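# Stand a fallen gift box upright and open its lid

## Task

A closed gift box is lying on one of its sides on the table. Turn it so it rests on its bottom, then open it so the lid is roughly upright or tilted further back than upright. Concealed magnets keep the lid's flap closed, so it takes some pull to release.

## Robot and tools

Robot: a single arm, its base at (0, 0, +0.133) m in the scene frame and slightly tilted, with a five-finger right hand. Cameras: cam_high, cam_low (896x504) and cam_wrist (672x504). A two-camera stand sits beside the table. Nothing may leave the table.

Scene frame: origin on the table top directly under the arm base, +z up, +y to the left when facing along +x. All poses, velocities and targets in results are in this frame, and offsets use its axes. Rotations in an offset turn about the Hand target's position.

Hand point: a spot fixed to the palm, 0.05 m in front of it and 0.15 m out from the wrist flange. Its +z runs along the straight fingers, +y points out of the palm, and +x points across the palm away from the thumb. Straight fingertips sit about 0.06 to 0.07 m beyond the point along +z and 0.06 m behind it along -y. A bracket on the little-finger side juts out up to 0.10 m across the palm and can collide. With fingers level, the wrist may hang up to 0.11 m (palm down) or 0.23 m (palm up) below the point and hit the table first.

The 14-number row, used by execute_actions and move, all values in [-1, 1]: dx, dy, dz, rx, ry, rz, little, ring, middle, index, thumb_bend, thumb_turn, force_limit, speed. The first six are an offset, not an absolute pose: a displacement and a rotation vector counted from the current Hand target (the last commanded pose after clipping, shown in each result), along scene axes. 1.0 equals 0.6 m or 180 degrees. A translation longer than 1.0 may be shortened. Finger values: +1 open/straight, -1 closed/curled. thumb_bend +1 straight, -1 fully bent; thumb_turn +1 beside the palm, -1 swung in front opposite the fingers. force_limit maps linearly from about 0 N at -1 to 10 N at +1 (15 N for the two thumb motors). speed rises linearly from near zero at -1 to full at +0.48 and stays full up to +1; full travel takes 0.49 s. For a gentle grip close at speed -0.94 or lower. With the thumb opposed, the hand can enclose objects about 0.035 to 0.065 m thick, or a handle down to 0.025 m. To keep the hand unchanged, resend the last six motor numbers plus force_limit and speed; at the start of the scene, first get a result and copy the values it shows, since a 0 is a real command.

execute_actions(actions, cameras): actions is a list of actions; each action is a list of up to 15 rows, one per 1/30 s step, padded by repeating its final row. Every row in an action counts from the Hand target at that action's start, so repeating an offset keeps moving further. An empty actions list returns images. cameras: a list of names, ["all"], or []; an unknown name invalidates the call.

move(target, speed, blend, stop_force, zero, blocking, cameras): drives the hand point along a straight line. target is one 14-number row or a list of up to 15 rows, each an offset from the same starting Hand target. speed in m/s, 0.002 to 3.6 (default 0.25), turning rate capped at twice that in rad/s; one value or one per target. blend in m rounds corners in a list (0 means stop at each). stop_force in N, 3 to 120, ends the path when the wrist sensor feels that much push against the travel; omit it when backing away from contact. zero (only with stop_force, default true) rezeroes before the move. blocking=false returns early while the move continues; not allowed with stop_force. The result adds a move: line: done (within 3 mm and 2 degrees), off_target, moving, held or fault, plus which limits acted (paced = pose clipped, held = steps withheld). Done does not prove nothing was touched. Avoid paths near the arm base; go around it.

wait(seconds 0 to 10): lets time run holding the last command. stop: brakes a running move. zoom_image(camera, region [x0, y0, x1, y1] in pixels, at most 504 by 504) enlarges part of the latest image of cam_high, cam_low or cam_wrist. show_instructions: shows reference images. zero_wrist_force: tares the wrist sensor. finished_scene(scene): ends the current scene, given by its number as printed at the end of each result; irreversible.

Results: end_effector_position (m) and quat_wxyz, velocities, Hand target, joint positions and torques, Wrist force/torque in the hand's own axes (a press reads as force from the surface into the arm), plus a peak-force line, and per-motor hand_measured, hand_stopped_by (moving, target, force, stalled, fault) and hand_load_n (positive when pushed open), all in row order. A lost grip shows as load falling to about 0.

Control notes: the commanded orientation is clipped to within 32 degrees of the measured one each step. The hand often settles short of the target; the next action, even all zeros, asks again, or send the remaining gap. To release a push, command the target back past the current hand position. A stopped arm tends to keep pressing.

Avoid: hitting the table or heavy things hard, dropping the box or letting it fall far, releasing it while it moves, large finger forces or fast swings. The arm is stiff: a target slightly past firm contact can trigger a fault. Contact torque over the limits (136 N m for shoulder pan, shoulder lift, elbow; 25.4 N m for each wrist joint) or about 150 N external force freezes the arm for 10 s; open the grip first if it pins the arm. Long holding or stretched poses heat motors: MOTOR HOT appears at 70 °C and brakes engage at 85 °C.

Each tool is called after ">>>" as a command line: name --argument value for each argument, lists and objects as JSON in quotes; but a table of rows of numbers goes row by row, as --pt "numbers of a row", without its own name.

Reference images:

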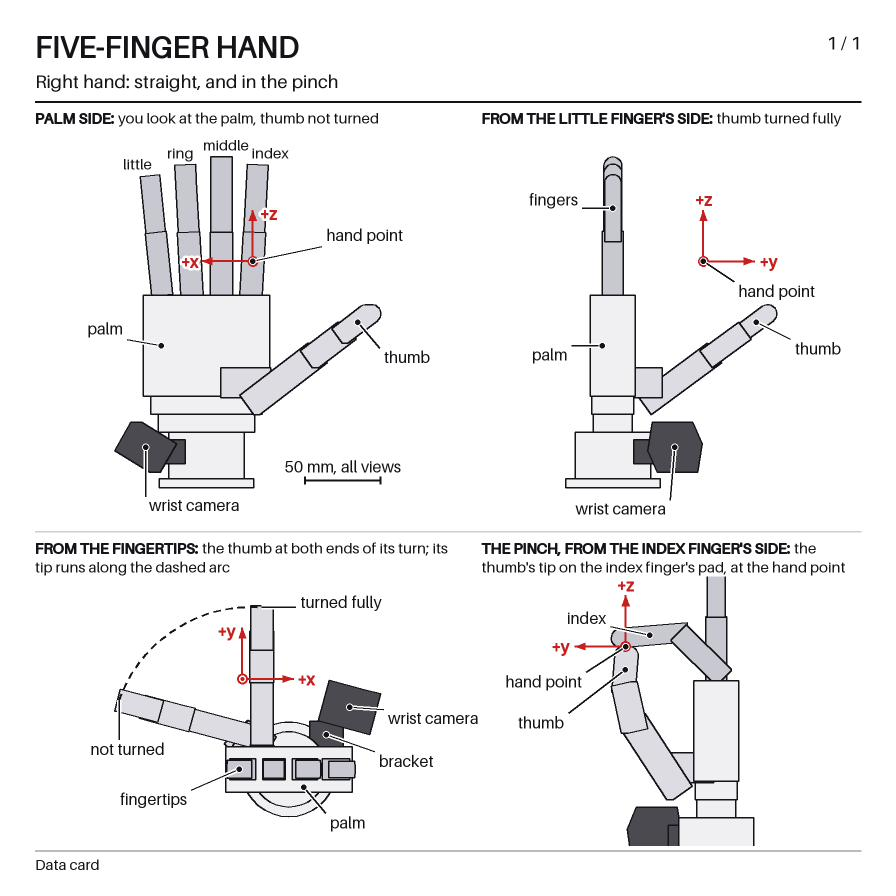

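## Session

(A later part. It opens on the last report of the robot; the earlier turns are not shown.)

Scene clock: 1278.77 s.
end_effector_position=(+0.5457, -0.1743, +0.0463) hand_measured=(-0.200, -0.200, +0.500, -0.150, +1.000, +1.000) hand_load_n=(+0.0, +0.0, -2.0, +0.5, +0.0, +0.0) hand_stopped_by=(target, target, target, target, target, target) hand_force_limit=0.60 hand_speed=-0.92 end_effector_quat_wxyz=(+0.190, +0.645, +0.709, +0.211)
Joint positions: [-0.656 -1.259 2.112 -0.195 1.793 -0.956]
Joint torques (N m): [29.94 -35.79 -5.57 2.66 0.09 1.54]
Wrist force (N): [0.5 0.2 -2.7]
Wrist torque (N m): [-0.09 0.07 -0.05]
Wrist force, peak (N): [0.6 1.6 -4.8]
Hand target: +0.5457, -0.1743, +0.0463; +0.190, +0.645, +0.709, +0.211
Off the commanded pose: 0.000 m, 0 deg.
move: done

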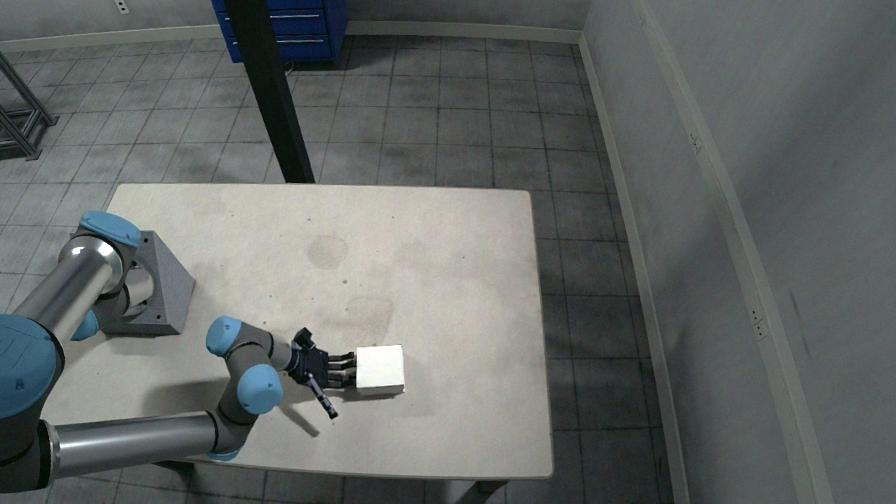

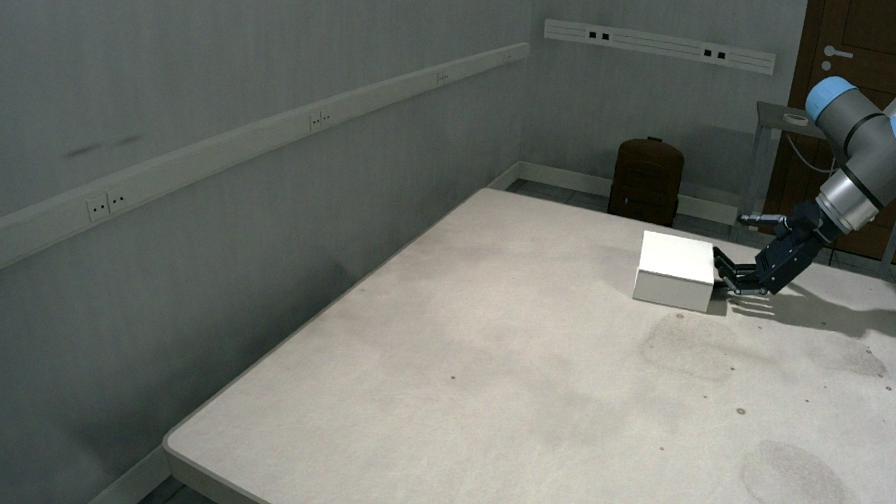

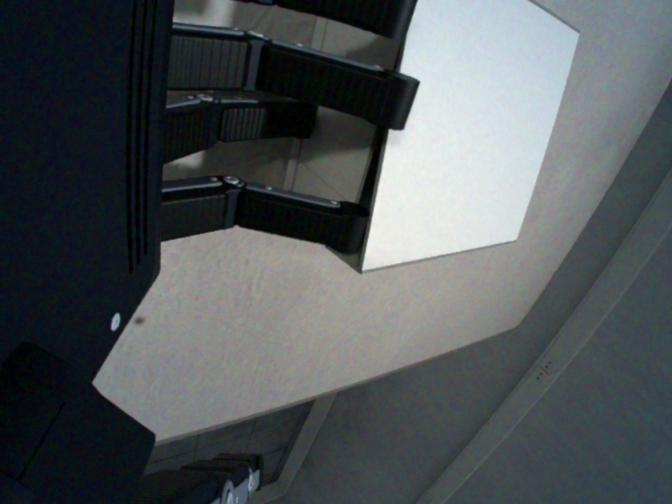

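>>> move --target '[0, 0, 0, 0, 0, 0, -1, -1, -0.15, -0.15, 1, 1, 0.6, -0.9]' --speed 0.02 --cameras '["cam_wrist", "cam_low", "cam_high"]'

>>> zoom_image --camera "cam_wrist" --region '[240, 40, 440, 280]'

>>> zoom_image --camera "cam_low" --region '[620, 210, 760, 330]'

Scene clock: 1335.57 s.
end_effector_position=(+0.5457, -0.1743, +0.0463) hand_measured=(-1.000, -1.000, -0.150, -0.150, +1.000, +1.000) hand_load_n=(+0.0, +0.0, +0.0, +0.5, +0.0, +0.0) hand_stopped_by=(target, target, target, target, target, target) hand_force_limit=0.60 hand_speed=-0.90 end_effector_quat_wxyz=(+0.190, +0.645, +0.709, +0.211)
Joint positions: [-0.656 -1.259 2.112 -0.195 1.793 -0.956]
Joint torques (N m): [30.02 -35.55 -1.39 1.57 -2.45 1.35]
Wrist force (N): [0.2 0.2 -0.7]
Wrist torque (N m): [-0.01 0.03 -0.07]
Wrist force, peak (N): [0.9 1.4 -3.8]
Hand target: +0.5457, -0.1743, +0.0463; +0.190, +0.645, +0.709, +0.211
Off the commanded pose: 0.000 m, 0 deg.
move: done

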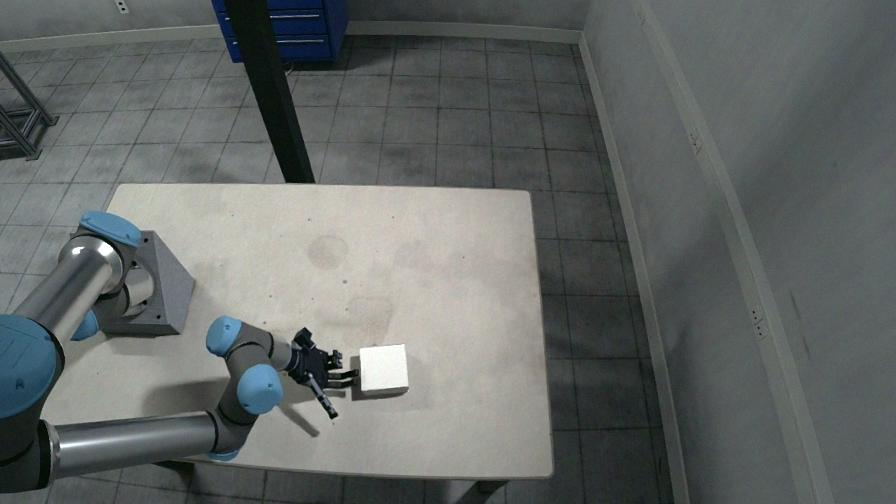

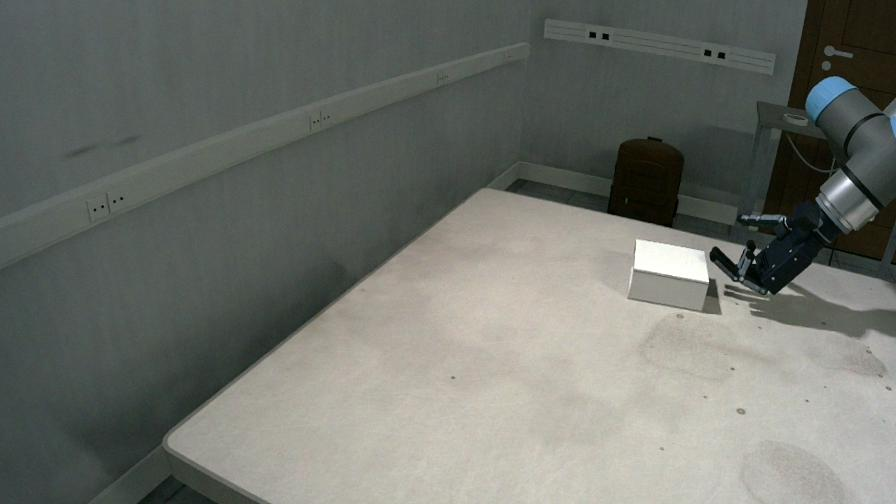

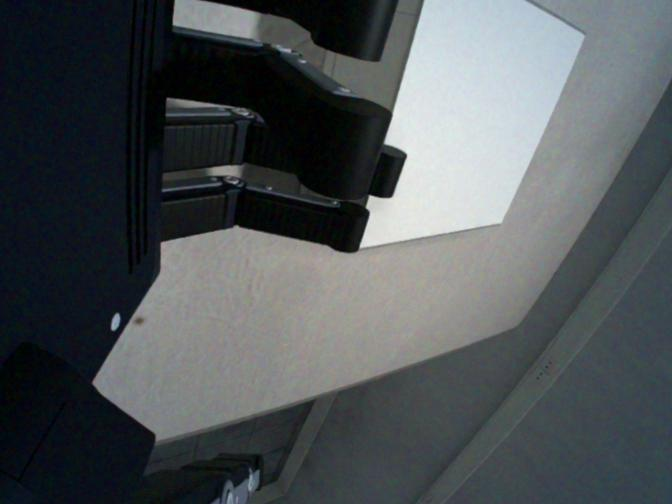

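Scaled by 2.100 from the camera's 672x504 image, which has a finer 960x720 frame.

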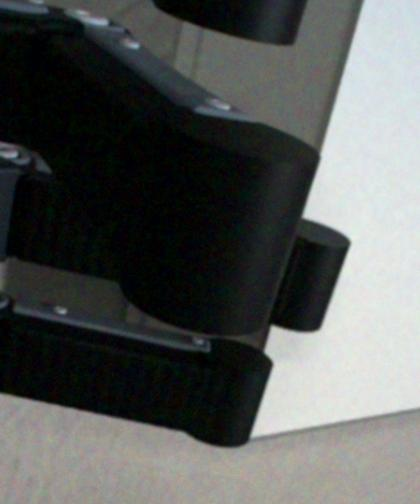

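Scaled by 3.600 from the camera's 896x504 image, which has a finer 1280x720 frame.

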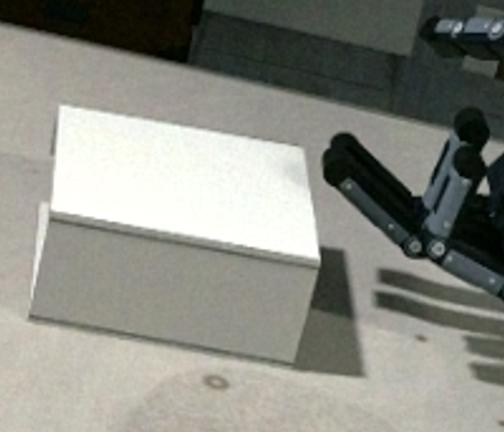

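>>> zoom_image --camera "cam_low" --region '[620, 230, 720, 320]'

>>> zoom_image --camera "cam_high" --region '[310, 330, 430, 420]'

Scaled by 5.040 from the camera's 896x504 image, which has a finer 1280x720 frame.

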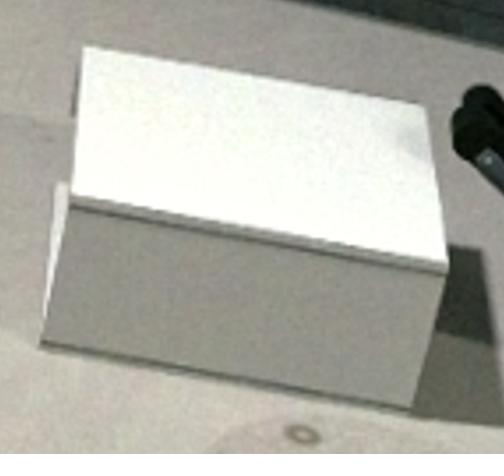

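Scaled by 4.200 from the camera's 896x504 image, which has a finer 1280x720 frame.

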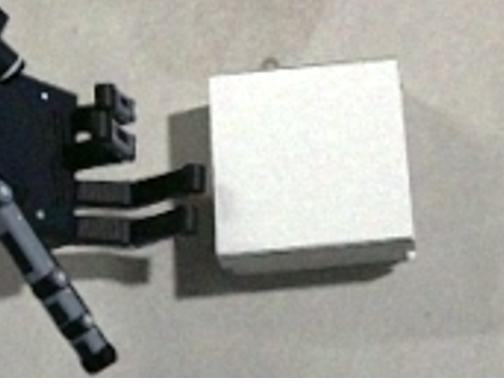

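>>> move --pt "0 0 0.0095 0 0 0 -1 -1 -0.15 -0.15 1 1 0.6 -0.9" --pt "-0.05 -0.005 0.0103 0 0 0 -1 -1 -0.15 -0.15 1 1 0.6 -0.9" --pt "-0.025 -0.0133 0.0103 0 0 0.0167 -1 -1 0.5 0.3 1 1 0.6 -0.7" --pt "0.0187 -0.0068 0.0103 0 0 0.0167 -1 -1 0.5 0.3 1 1 0.6 -0.7" --speed '[0.02, 0.05, 0.05, 0.012]' --blend '[0.002, 0, 0, 0]' --cameras '["all"]'

>>> zoom_image --camera "cam_wrist" --region '[240, 60, 380, 250]'

>>> zoom_image --camera "cam_high" --region '[310, 330, 430, 420]'

Scene clock: 1380.70 s.
end_effector_position=(+0.5570, -0.1783, +0.0525) hand_measured=(-1.000, -1.000, +0.500, +0.300, +1.000, +1.000) hand_load_n=(+0.5, +0.0, +0.0, +0.0, +0.0, +0.5) hand_stopped_by=(target, target, target, target, target, target) hand_force_limit=0.60 hand_speed=-0.70 end_effector_quat_wxyz=(+0.184, +0.626, +0.726, +0.216)
Joint positions: [-0.653 -1.26 2.064 -0.121 1.779 -0.993]
Joint torques (N m): [19.85 -36.22 5.89 2.47 -1.05 0.29]
Wrist force (N): [0.0 -0.4 -0.9]
Wrist torque (N m): [-0.08 0.04 -0.21]
Wrist force, peak (N): [0.2 -0.7 -1.2]
Hand target: +0.5569, -0.1784, +0.0525; +0.184, +0.626, +0.726, +0.216
Off the commanded pose: 0.000 m, 0 deg.
move: done

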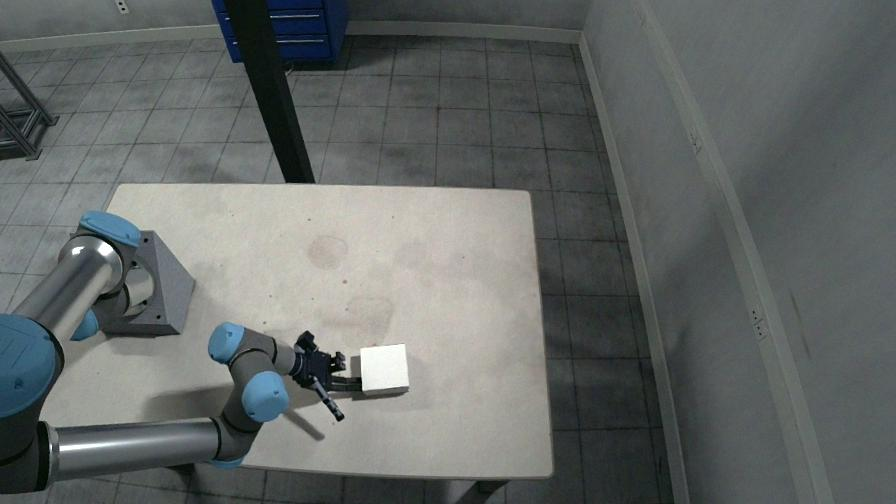

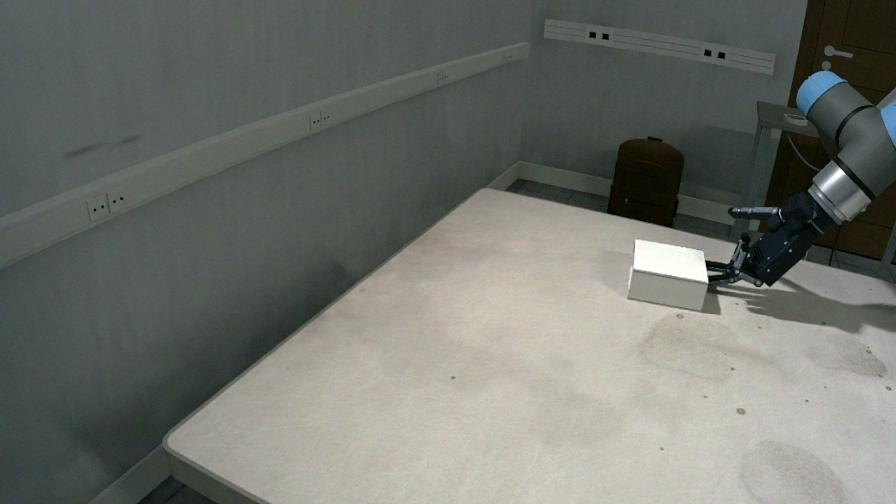

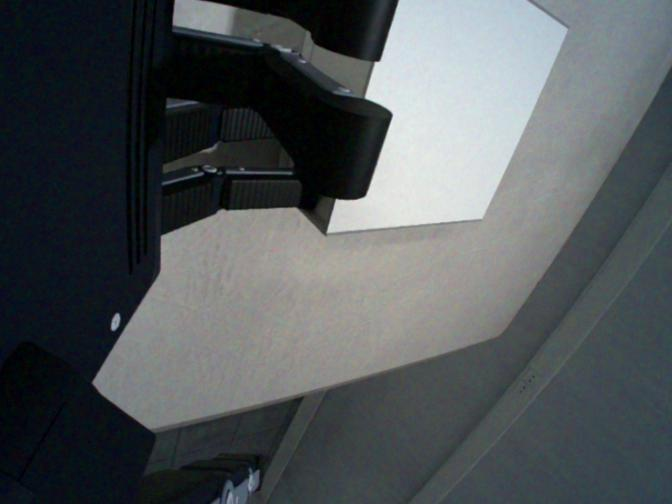

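Scaled by 2.653 from the camera's 672x504 image, which has a finer 960x720 frame.

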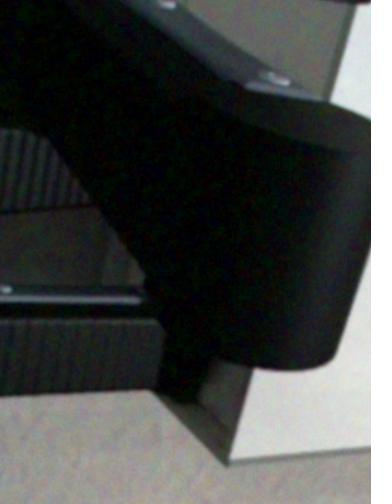

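Scaled by 4.200 from the camera's 896x504 image, which has a finer 1280x720 frame.

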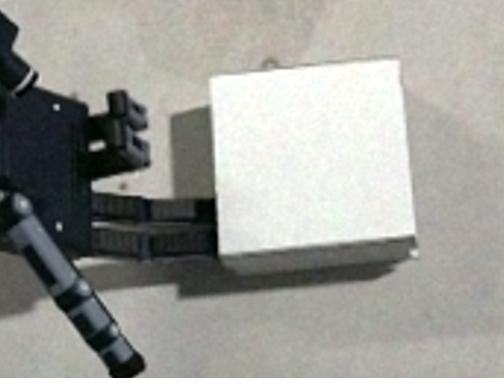

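>>> move --pt "-0.0165 -0.0025 0 0 0 0 -1 -1 0.5 0.3 1 1 0.6 -0.7" --pt "-0.018 0.0075 0 0 0 0 -1 -1 0.5 0.3 1 1 0.6 -0.7" --pt "0.0018 0.0105 0 0 0 0 -1 -1 0.5 0.3 1 1 0.6 -0.7" --speed '[0.03, 0.03, 0.012]' --blend '[0.001, 0.001, 0]' --cameras '["cam_high"]'

>>> zoom_image --camera "cam_high" --region '[310, 330, 430, 420]'

Scene clock: 1389.93 s.
end_effector_position=(+0.5581, -0.1720, +0.0525) hand_measured=(-1.000, -1.000, +0.500, +0.300, +1.000, +1.000) hand_load_n=(+0.0, +0.0, +0.5, +0.0, +0.0, +0.0) hand_stopped_by=(target, target, target, target, target, target) hand_force_limit=0.60 hand_speed=-0.70 end_effector_quat_wxyz=(+0.184, +0.626, +0.726, +0.216)
Joint positions: [-0.641 -1.25 2.066 -0.131 1.789 -0.985]
Joint torques (N m): [19.8 -36.43 7.52 2.54 -0.9 0.15]
Wrist force (N): [0.5 -0.3 -0.9]
Wrist torque (N m): [-0.05 -0.04 -0.17]
Wrist force, peak (N): [0.9 -0.8 -0.8]
Hand target: +0.5580, -0.1721, +0.0525; +0.184, +0.626, +0.726, +0.216
Off the commanded pose: 0.000 m, 0 deg.
move: done
Images, in order (width x height): cam_high 896x504.

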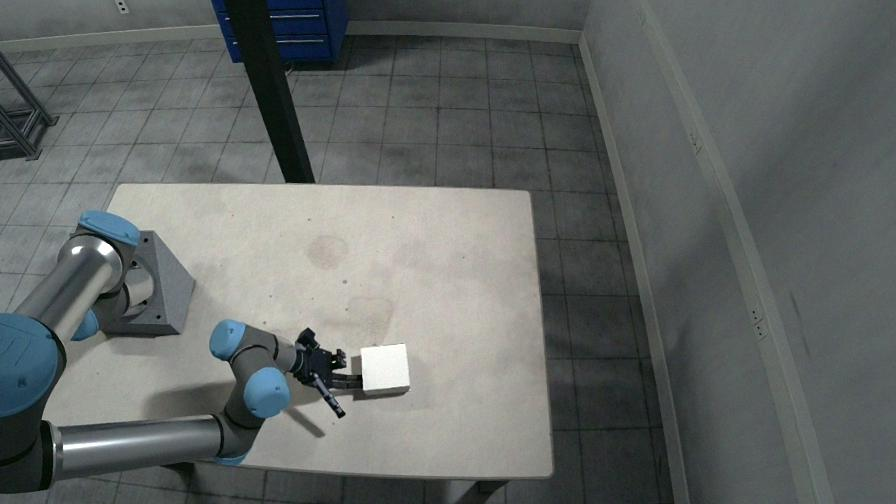

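Scaled by 4.200 from the camera's 896x504 image, which has a finer 1280x720 frame.

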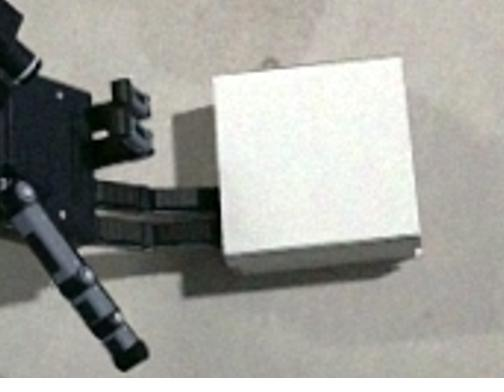

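>>> move --target '[0, 0, -0.02, 0, 0, 0, -1, -1, 0.5, 0.3, 1, 1, 0.6, -0.7]' --speed 0.004 --stop_force 3 --cameras '[]'

>>> move --target '[0, 0, 0, 0, 0, 0, -1, -1, 0.5, -0.08, 1, 1, 0.6, -0.92]' --speed 0.02 --cameras '["cam_wrist", "cam_low"]'

>>> zoom_image --camera "cam_low" --region '[610, 210, 750, 330]'

>>> zoom_image --camera "cam_wrist" --region '[240, 60, 420, 280]'

Scene clock: 1397.83 s.
end_effector_position=(+0.5580, -0.1720, +0.0465) hand_measured=(-1.000, -1.000, +0.500, +0.300, +1.000, +1.000) hand_load_n=(+0.0, +0.0, -2.0, +0.5, +0.0, +0.0) hand_stopped_by=(target, target, target, target, target, target) hand_force_limit=0.60 hand_speed=-0.70 end_effector_quat_wxyz=(+0.184, +0.626, +0.726, +0.216)
Joint positions: [-0.652 -1.241 2.067 -0.143 1.78 -0.992]
Joint torques (N m): [30.57 -36.77 -2.48 3.71 0.95 1.19]
Wrist force (N): [0.4 0.6 -2.7]
Wrist torque (N m): [-0.09 0.03 -0.07]
Wrist force, peak (N): [0.5 0.6 -5.0]
Hand target: +0.5580, -0.1721, +0.0465; +0.184, +0.626, +0.726, +0.216 (not the last commanded pose)
Off the commanded pose: 0.006 m, 0 deg.
move: contact
No camera images: "cameras" was empty.

Scene clock: 1399.80 s.
end_effector_position=(+0.5580, -0.1721, +0.0465) hand_measured=(-1.000, -1.000, +0.500, -0.080, +1.000, +1.000) hand_load_n=(+0.0, +0.0, -0.5, +0.5, +0.0, +0.0) hand_stopped_by=(target, target, target, target, target, target) hand_force_limit=0.60 hand_speed=-0.92 end_effector_quat_wxyz=(+0.184, +0.626, +0.726, +0.216)
Joint positions: [-0.652 -1.241 2.067 -0.143 1.78 -0.992]
Joint torques (N m): [30.85 -36.71 -6.16 2.92 -0.82 1.17]
Wrist force (N): [0.5 -0.2 -1.4]
Wrist torque (N m): [-0.09 0.02 -0.08]
Wrist force, peak (N): [0.6 1.0 -3.8]
Hand target: +0.5580, -0.1721, +0.0465; +0.184, +0.626, +0.726, +0.216
Off the commanded pose: 0.000 m, 0 deg.
move: done
Images, in order (width x height): cam_low 896x504, cam_wrist 672x504.

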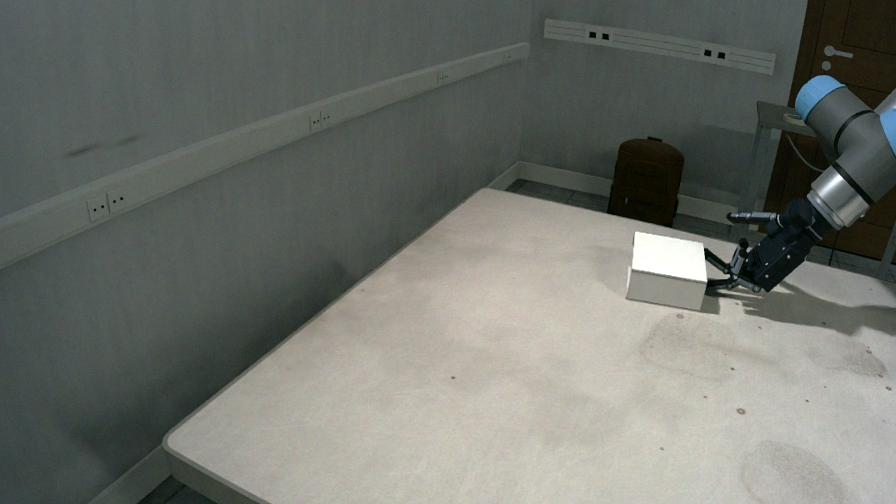

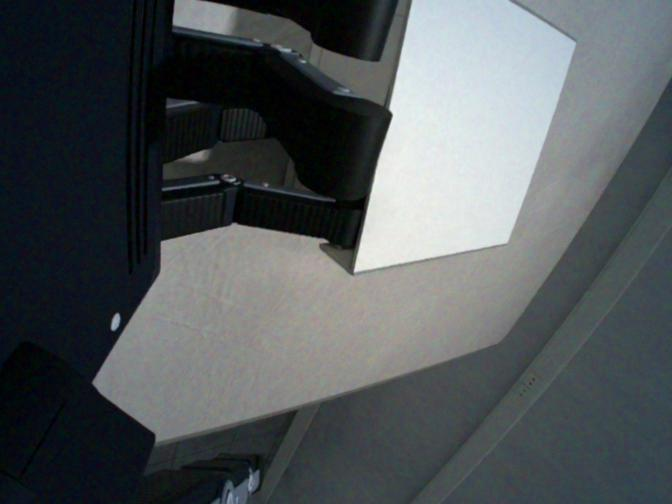

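Scaled by 3.600 from the camera's 896x504 image, which has a finer 1280x720 frame.

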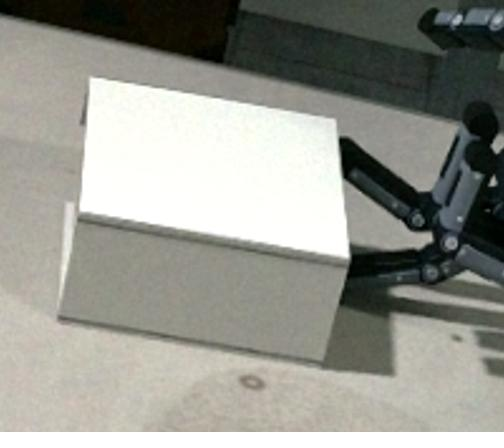

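Scaled by 2.291 from the camera's 672x504 image, which has a finer 960x720 frame.

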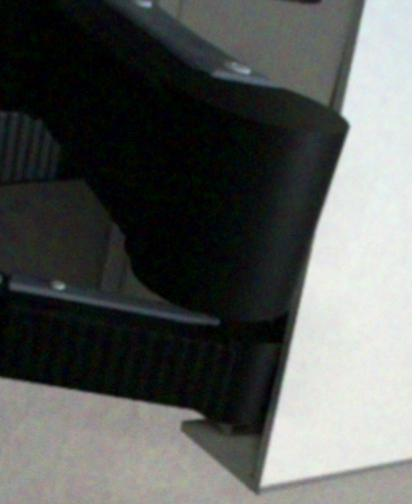

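>>> move --pt "-0.0005 0.0033 0.02 0 0 0 -1 -1 0.5 -0.08 1 1 0.6 -0.92" --pt "-0.0005 0.0034 0.02 0 0 0 -1 -1 0.6 -0.08 1 1 0.6 -0.8" --pt "0.0077 0.0046 0.02 0 0 0 -1 -1 0.6 -0.08 1 1 0.6 -0.8" --speed '[0.02, 0.02, 0.012]' --cameras '["cam_wrist", "cam_low", "cam_high"]'

>>> zoom_image --camera "cam_low" --region '[610, 210, 750, 330]'

>>> zoom_image --camera "cam_wrist" --region '[240, 60, 420, 280]'

Scene clock: 1413.57 s.
end_effector_position=(+0.5627, -0.1693, +0.0585) hand_measured=(-1.000, -1.000, +0.600, -0.080, +1.000, +1.000) hand_load_n=(+0.0, +0.0, +0.0, +0.0, +0.0, +0.0) hand_stopped_by=(target, target, target, target, target, target) hand_force_limit=0.60 hand_speed=-0.80 end_effector_quat_wxyz=(+0.184, +0.626, +0.726, +0.216)
Joint positions: [-0.618 -1.246 2.052 -0.118 1.806 -0.97]
Joint torques (N m): [21.05 -34.96 4.6 2.83 -0.71 0.56]
Wrist force (N): [0.7 -0.4 -0.4]
Wrist torque (N m): [-0.12 -0.07 -0.17]
Wrist force, peak (N): [0.9 0.0 -1.6]
Hand target: +0.5626, -0.1693, +0.0585; +0.184, +0.626, +0.726, +0.216
Off the commanded pose: 0.000 m, 0 deg.
move: done

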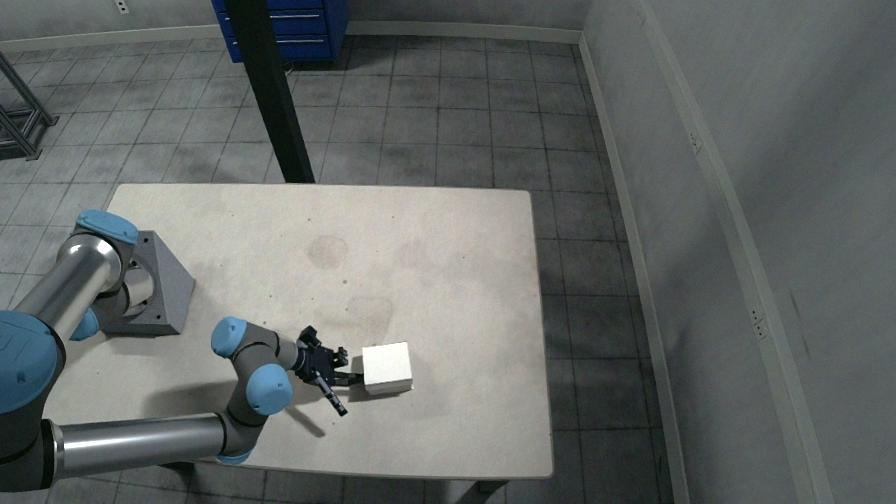

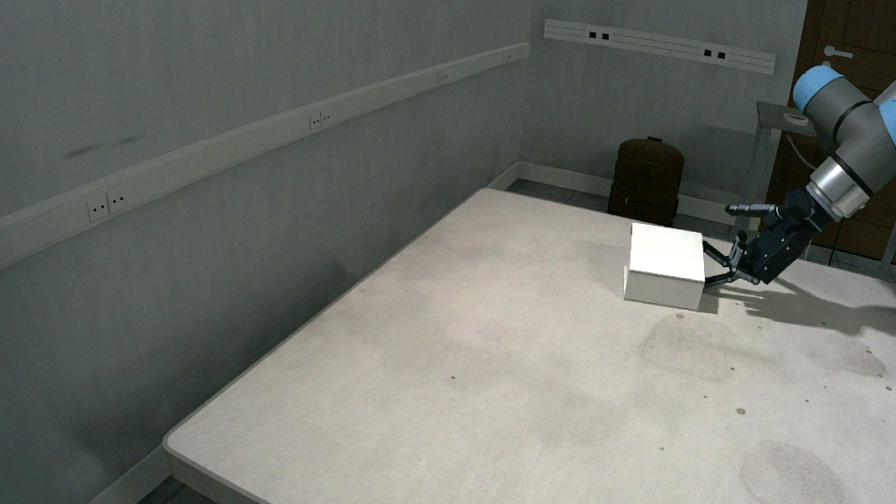

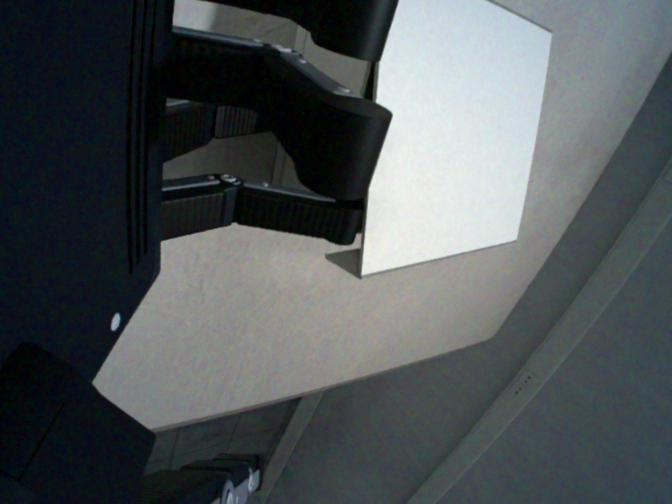

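Scaled by 3.600 from the camera's 896x504 image, which has a finer 1280x720 frame.

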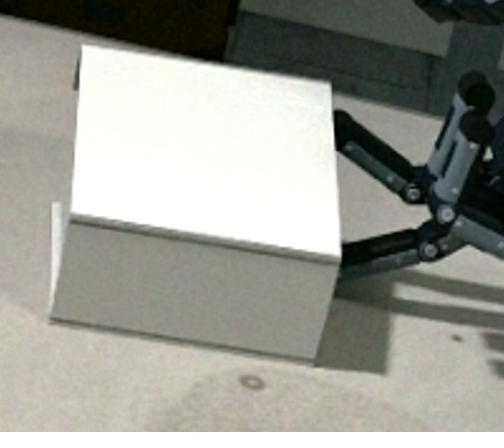

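Scaled by 2.291 from the camera's 672x504 image, which has a finer 960x720 frame.

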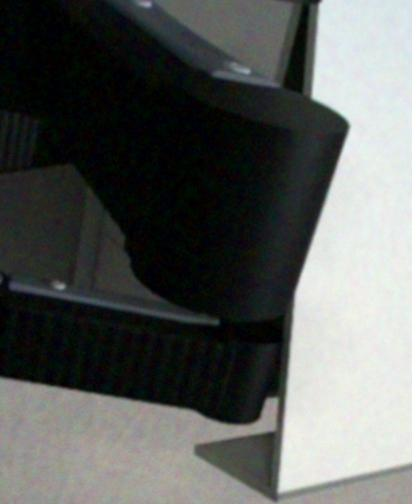

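>>> move --pt "-0.0031 0.0208 0.0472 0 0 0 -1 -1 0.6 -0.08 1 1 0.6 -0.8" --pt "-0.0031 0.0209 0.0472 0 0 0 -1 -1 1 -0.08 1 1 0.6 -0.6" --pt "0.0167 0.0238 0.0472 0 0 0 -1 -1 1 -0.08 1 1 0.6 -0.6" --speed '[0.025, 0.02, 0.015]' --cameras '["cam_wrist", "cam_low", "cam_high"]'

>>> zoom_image --camera "cam_low" --region '[600, 180, 760, 330]'

>>> zoom_image --camera "cam_high" --region '[310, 310, 430, 420]'

Scene clock: 1429.10 s.
end_effector_position=(+0.5727, -0.1550, +0.0868) hand_measured=(-1.000, -1.000, +1.000, -0.080, +1.000, +1.000) hand_load_n=(+0.0, +0.0, +0.0, +0.0, +0.0, +0.5) hand_stopped_by=(target, target, target, target, target, target) hand_force_limit=0.60 hand_speed=-0.60 end_effector_quat_wxyz=(+0.184, +0.626, +0.726, +0.216)
Joint positions: [-0.527 -1.244 2.019 -0.071 1.876 -0.91]
Joint torques (N m): [20.73 -36.78 4.17 2.09 -0.78 0.27]
Wrist force (N): [0.5 -0.3 -0.6]
Wrist torque (N m): [-0.09 -0.03 -0.16]
Wrist force, peak (N): [0.8 -0.6 -1.0]
Hand target: +0.5726, -0.1550, +0.0868; +0.184, +0.626, +0.726, +0.216
Off the commanded pose: 0.000 m, 0 deg.
move: done

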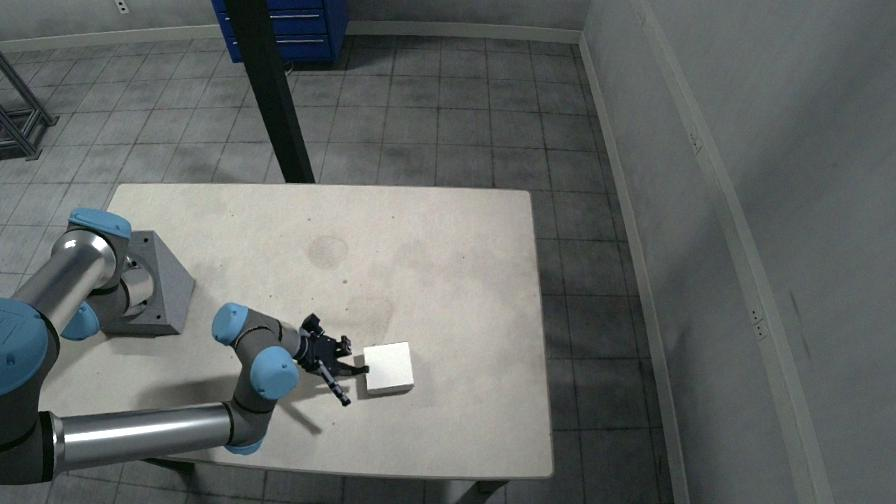

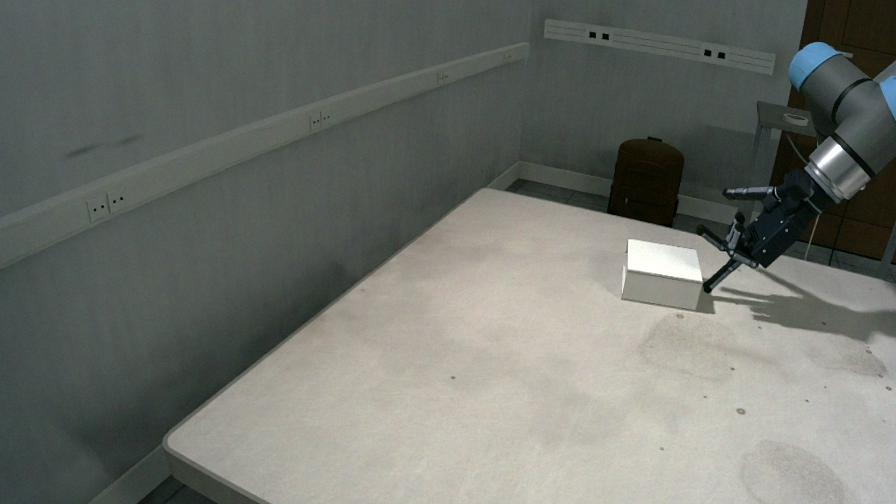

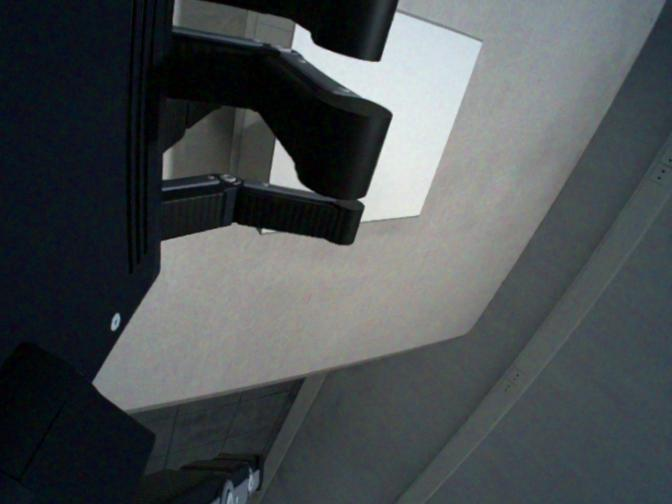

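Scaled by 3.150 from the camera's 896x504 image, which has a finer 1280x720 frame.

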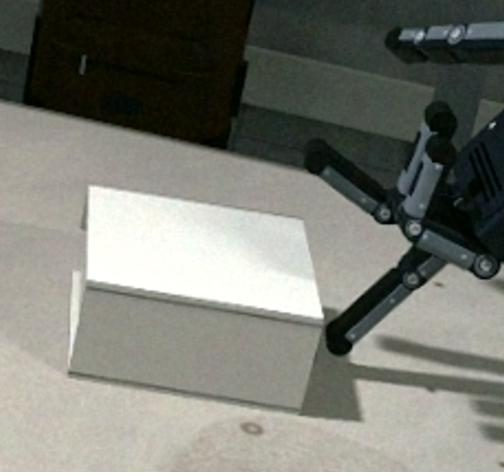

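Scaled by 4.200 from the camera's 896x504 image, which has a finer 1280x720 frame.

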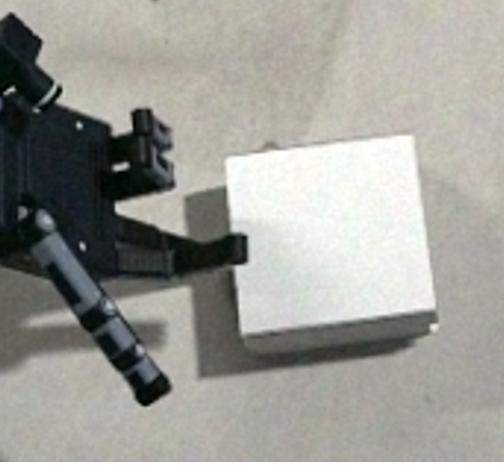

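>>> move --pt "-0.0667 -0.0117 0.0 0 0 0 -1 -1 1 -0.08 1 1 0.6 -0.6" --pt "-0.067 -0.0117 0.0 0 0 0 0.5 0.5 0.6 0.4 1 1 0.6 -0.5" --pt "-0.0545 -0.0433 -0.0483 0.0055 -0.0272 0.0167 0.5 0.5 0.6 0.4 1 1 0.6 -0.5" --speed '[0.06, 0.06, 0.06]' --cameras '["all"]'

>>> zoom_image --camera "cam_wrist" --region '[200, 20, 420, 260]'

>>> zoom_image --camera "cam_high" --region '[310, 330, 430, 420]'

>>> zoom_image --camera "cam_low" --region '[600, 200, 760, 330]'

Scene clock: 1527.73 s.
end_effector_position=(+0.5399, -0.1810, +0.0578) hand_measured=(+0.500, +0.500, +0.600, +0.400, +1.000, +1.000) hand_load_n=(+0.0, +0.0, +0.0, +0.0, +0.0, +0.0) hand_stopped_by=(target, target, target, target, target, target) hand_force_limit=0.60 hand_speed=-0.50 end_effector_quat_wxyz=(+0.204, +0.599, +0.732, +0.254)
Joint positions: [-0.756 -1.328 2.146 -0.159 1.608 -1.101]
Joint torques (N m): [21.73 -38.06 -4.88 4.19 -1.11 0.8]
Wrist force (N): [0.5 -0.4 -0.7]
Wrist torque (N m): [-0.06 -0.02 -0.19]
Wrist force, peak (N): [0.6 -0.5 -1.1]
Hand target: +0.5399, -0.1810, +0.0579; +0.204, +0.599, +0.732, +0.254
Off the commanded pose: 0.000 m, 0 deg.
move: done

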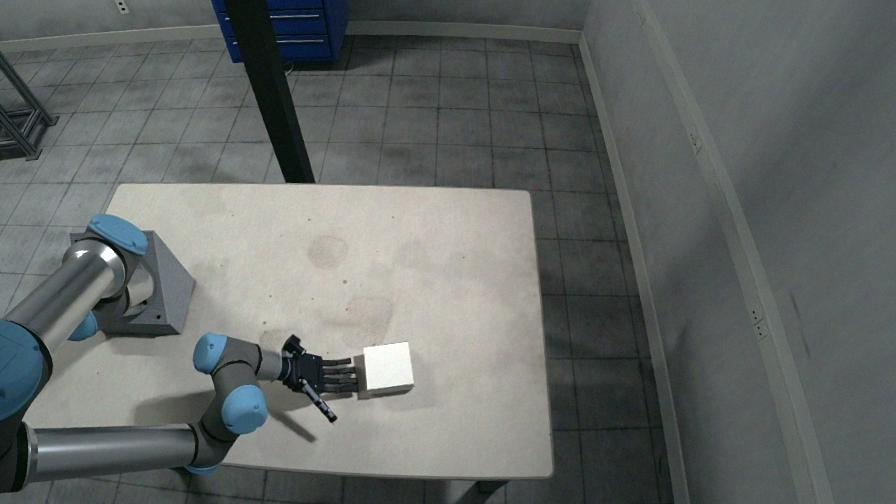

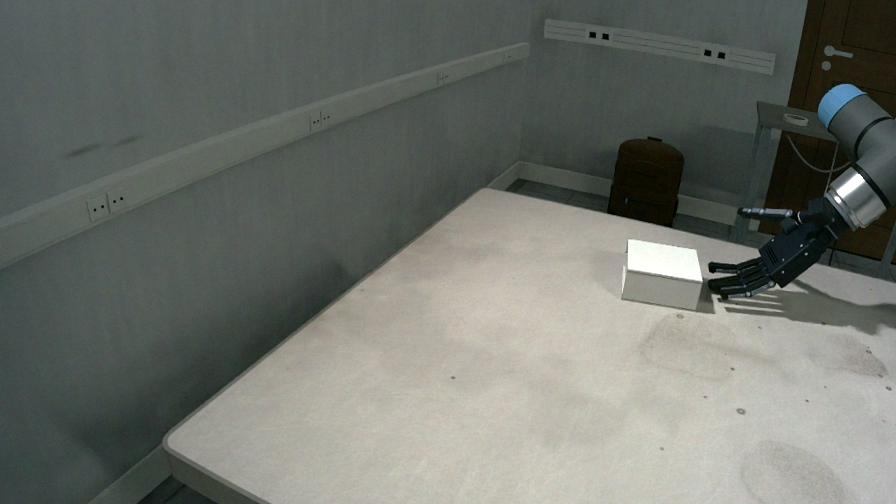

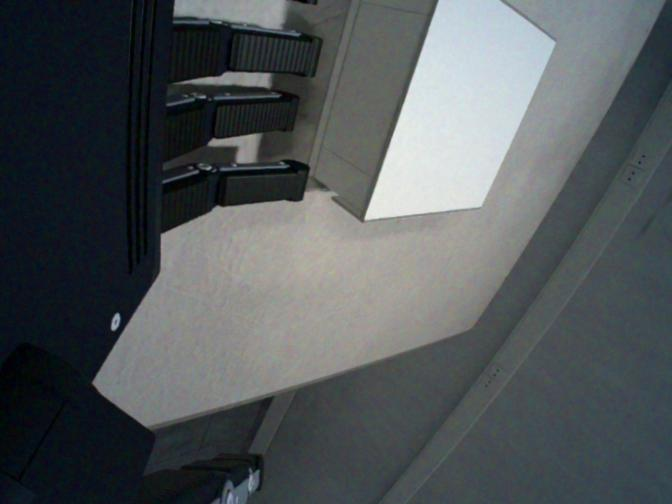

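Scaled by 2.100 from the camera's 672x504 image, which has a finer 960x720 frame.

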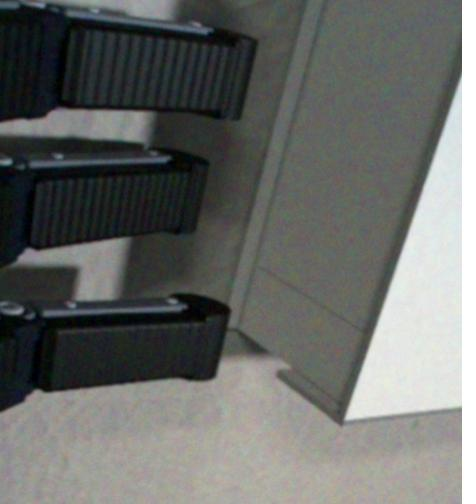

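Scaled by 4.200 from the camera's 896x504 image, which has a finer 1280x720 frame.

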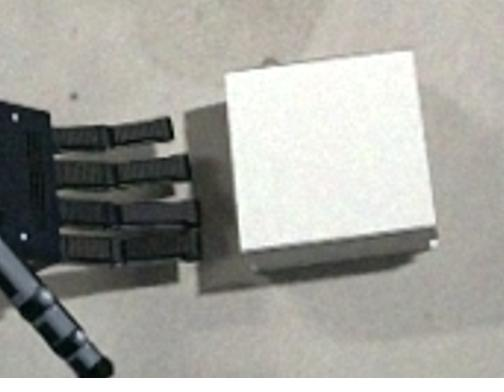

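Scaled by 3.150 from the camera's 896x504 image, which has a finer 1280x720 frame.

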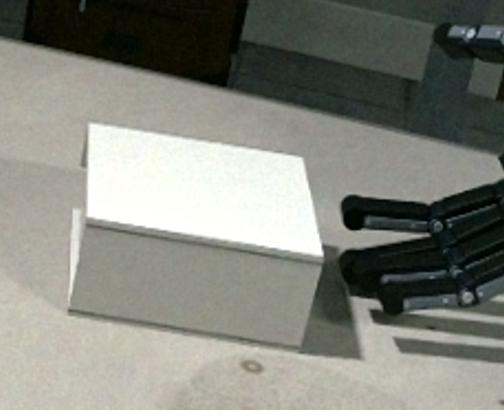

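>>> move --pt "-0.002 0.0098 0 0 0 0 0.5 0.5 0.6 0.4 1 1 0.6 -0.5" --pt "0.0372 0.0178 0 0 0 0 0.5 0.5 0.6 0.4 1 1 0.6 -0.5" --speed '[0.03, 0.02]' --cameras '["cam_high", "cam_wrist"]'

>>> zoom_image --camera "cam_wrist" --region '[200, 20, 420, 260]'

>>> zoom_image --camera "cam_high" --region '[310, 330, 430, 420]'

Scene clock: 1539.73 s.
end_effector_position=(+0.5623, -0.1703, +0.0578) hand_measured=(+0.500, +0.500, +0.600, +0.400, +1.000, +1.000) hand_load_n=(+0.0, +0.0, +0.0, +0.0, +0.0, +0.0) hand_stopped_by=(target, target, target, target, target, target) hand_force_limit=0.60 hand_speed=-0.50 end_effector_quat_wxyz=(+0.204, +0.599, +0.732, +0.254)
Joint positions: [-0.697 -1.271 2.091 -0.159 1.653 -1.065]
Joint torques (N m): [16.53 -39.13 5.86 2.63 -2.46 -0.57]
Wrist force (N): [0.8 -0.4 -0.5]
Wrist torque (N m): [-0.07 -0.06 -0.17]
Wrist force, peak (N): [0.4 -0.7 -1.2]
Hand target: +0.5623, -0.1703, +0.0579; +0.204, +0.599, +0.732, +0.254
Off the commanded pose: 0.000 m, 0 deg.
move: done
Images, in order (width x height): cam_high 896x504, cam_wrist 672x504.

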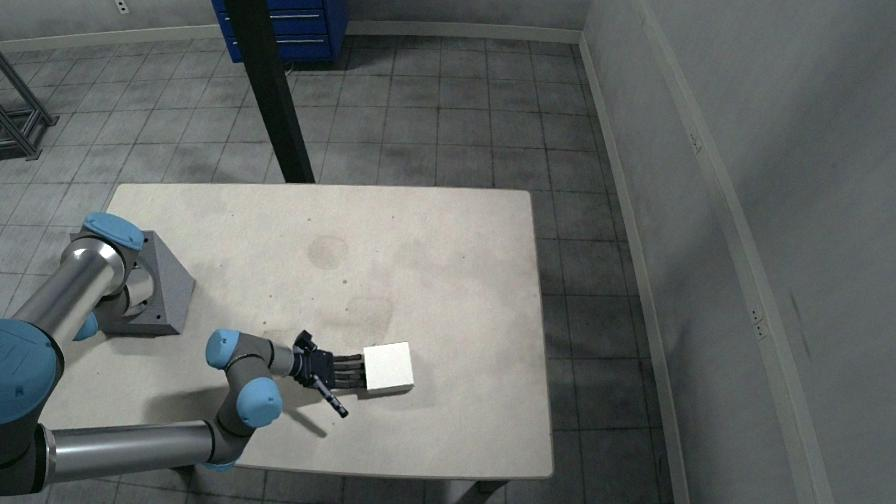

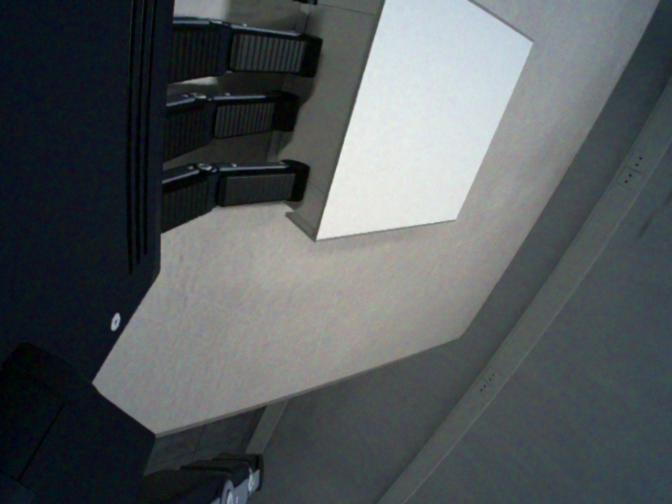

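Scaled by 2.100 from the camera's 672x504 image, which has a finer 960x720 frame.

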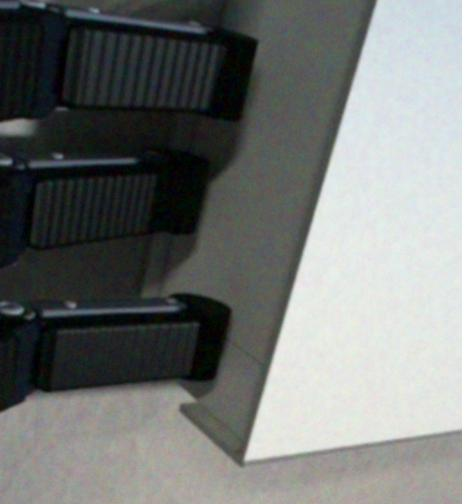

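Scaled by 4.200 from the camera's 896x504 image, which has a finer 1280x720 frame.

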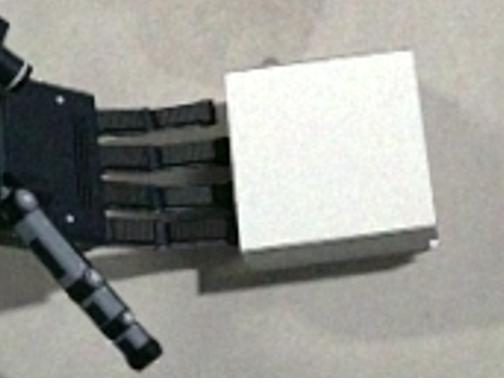

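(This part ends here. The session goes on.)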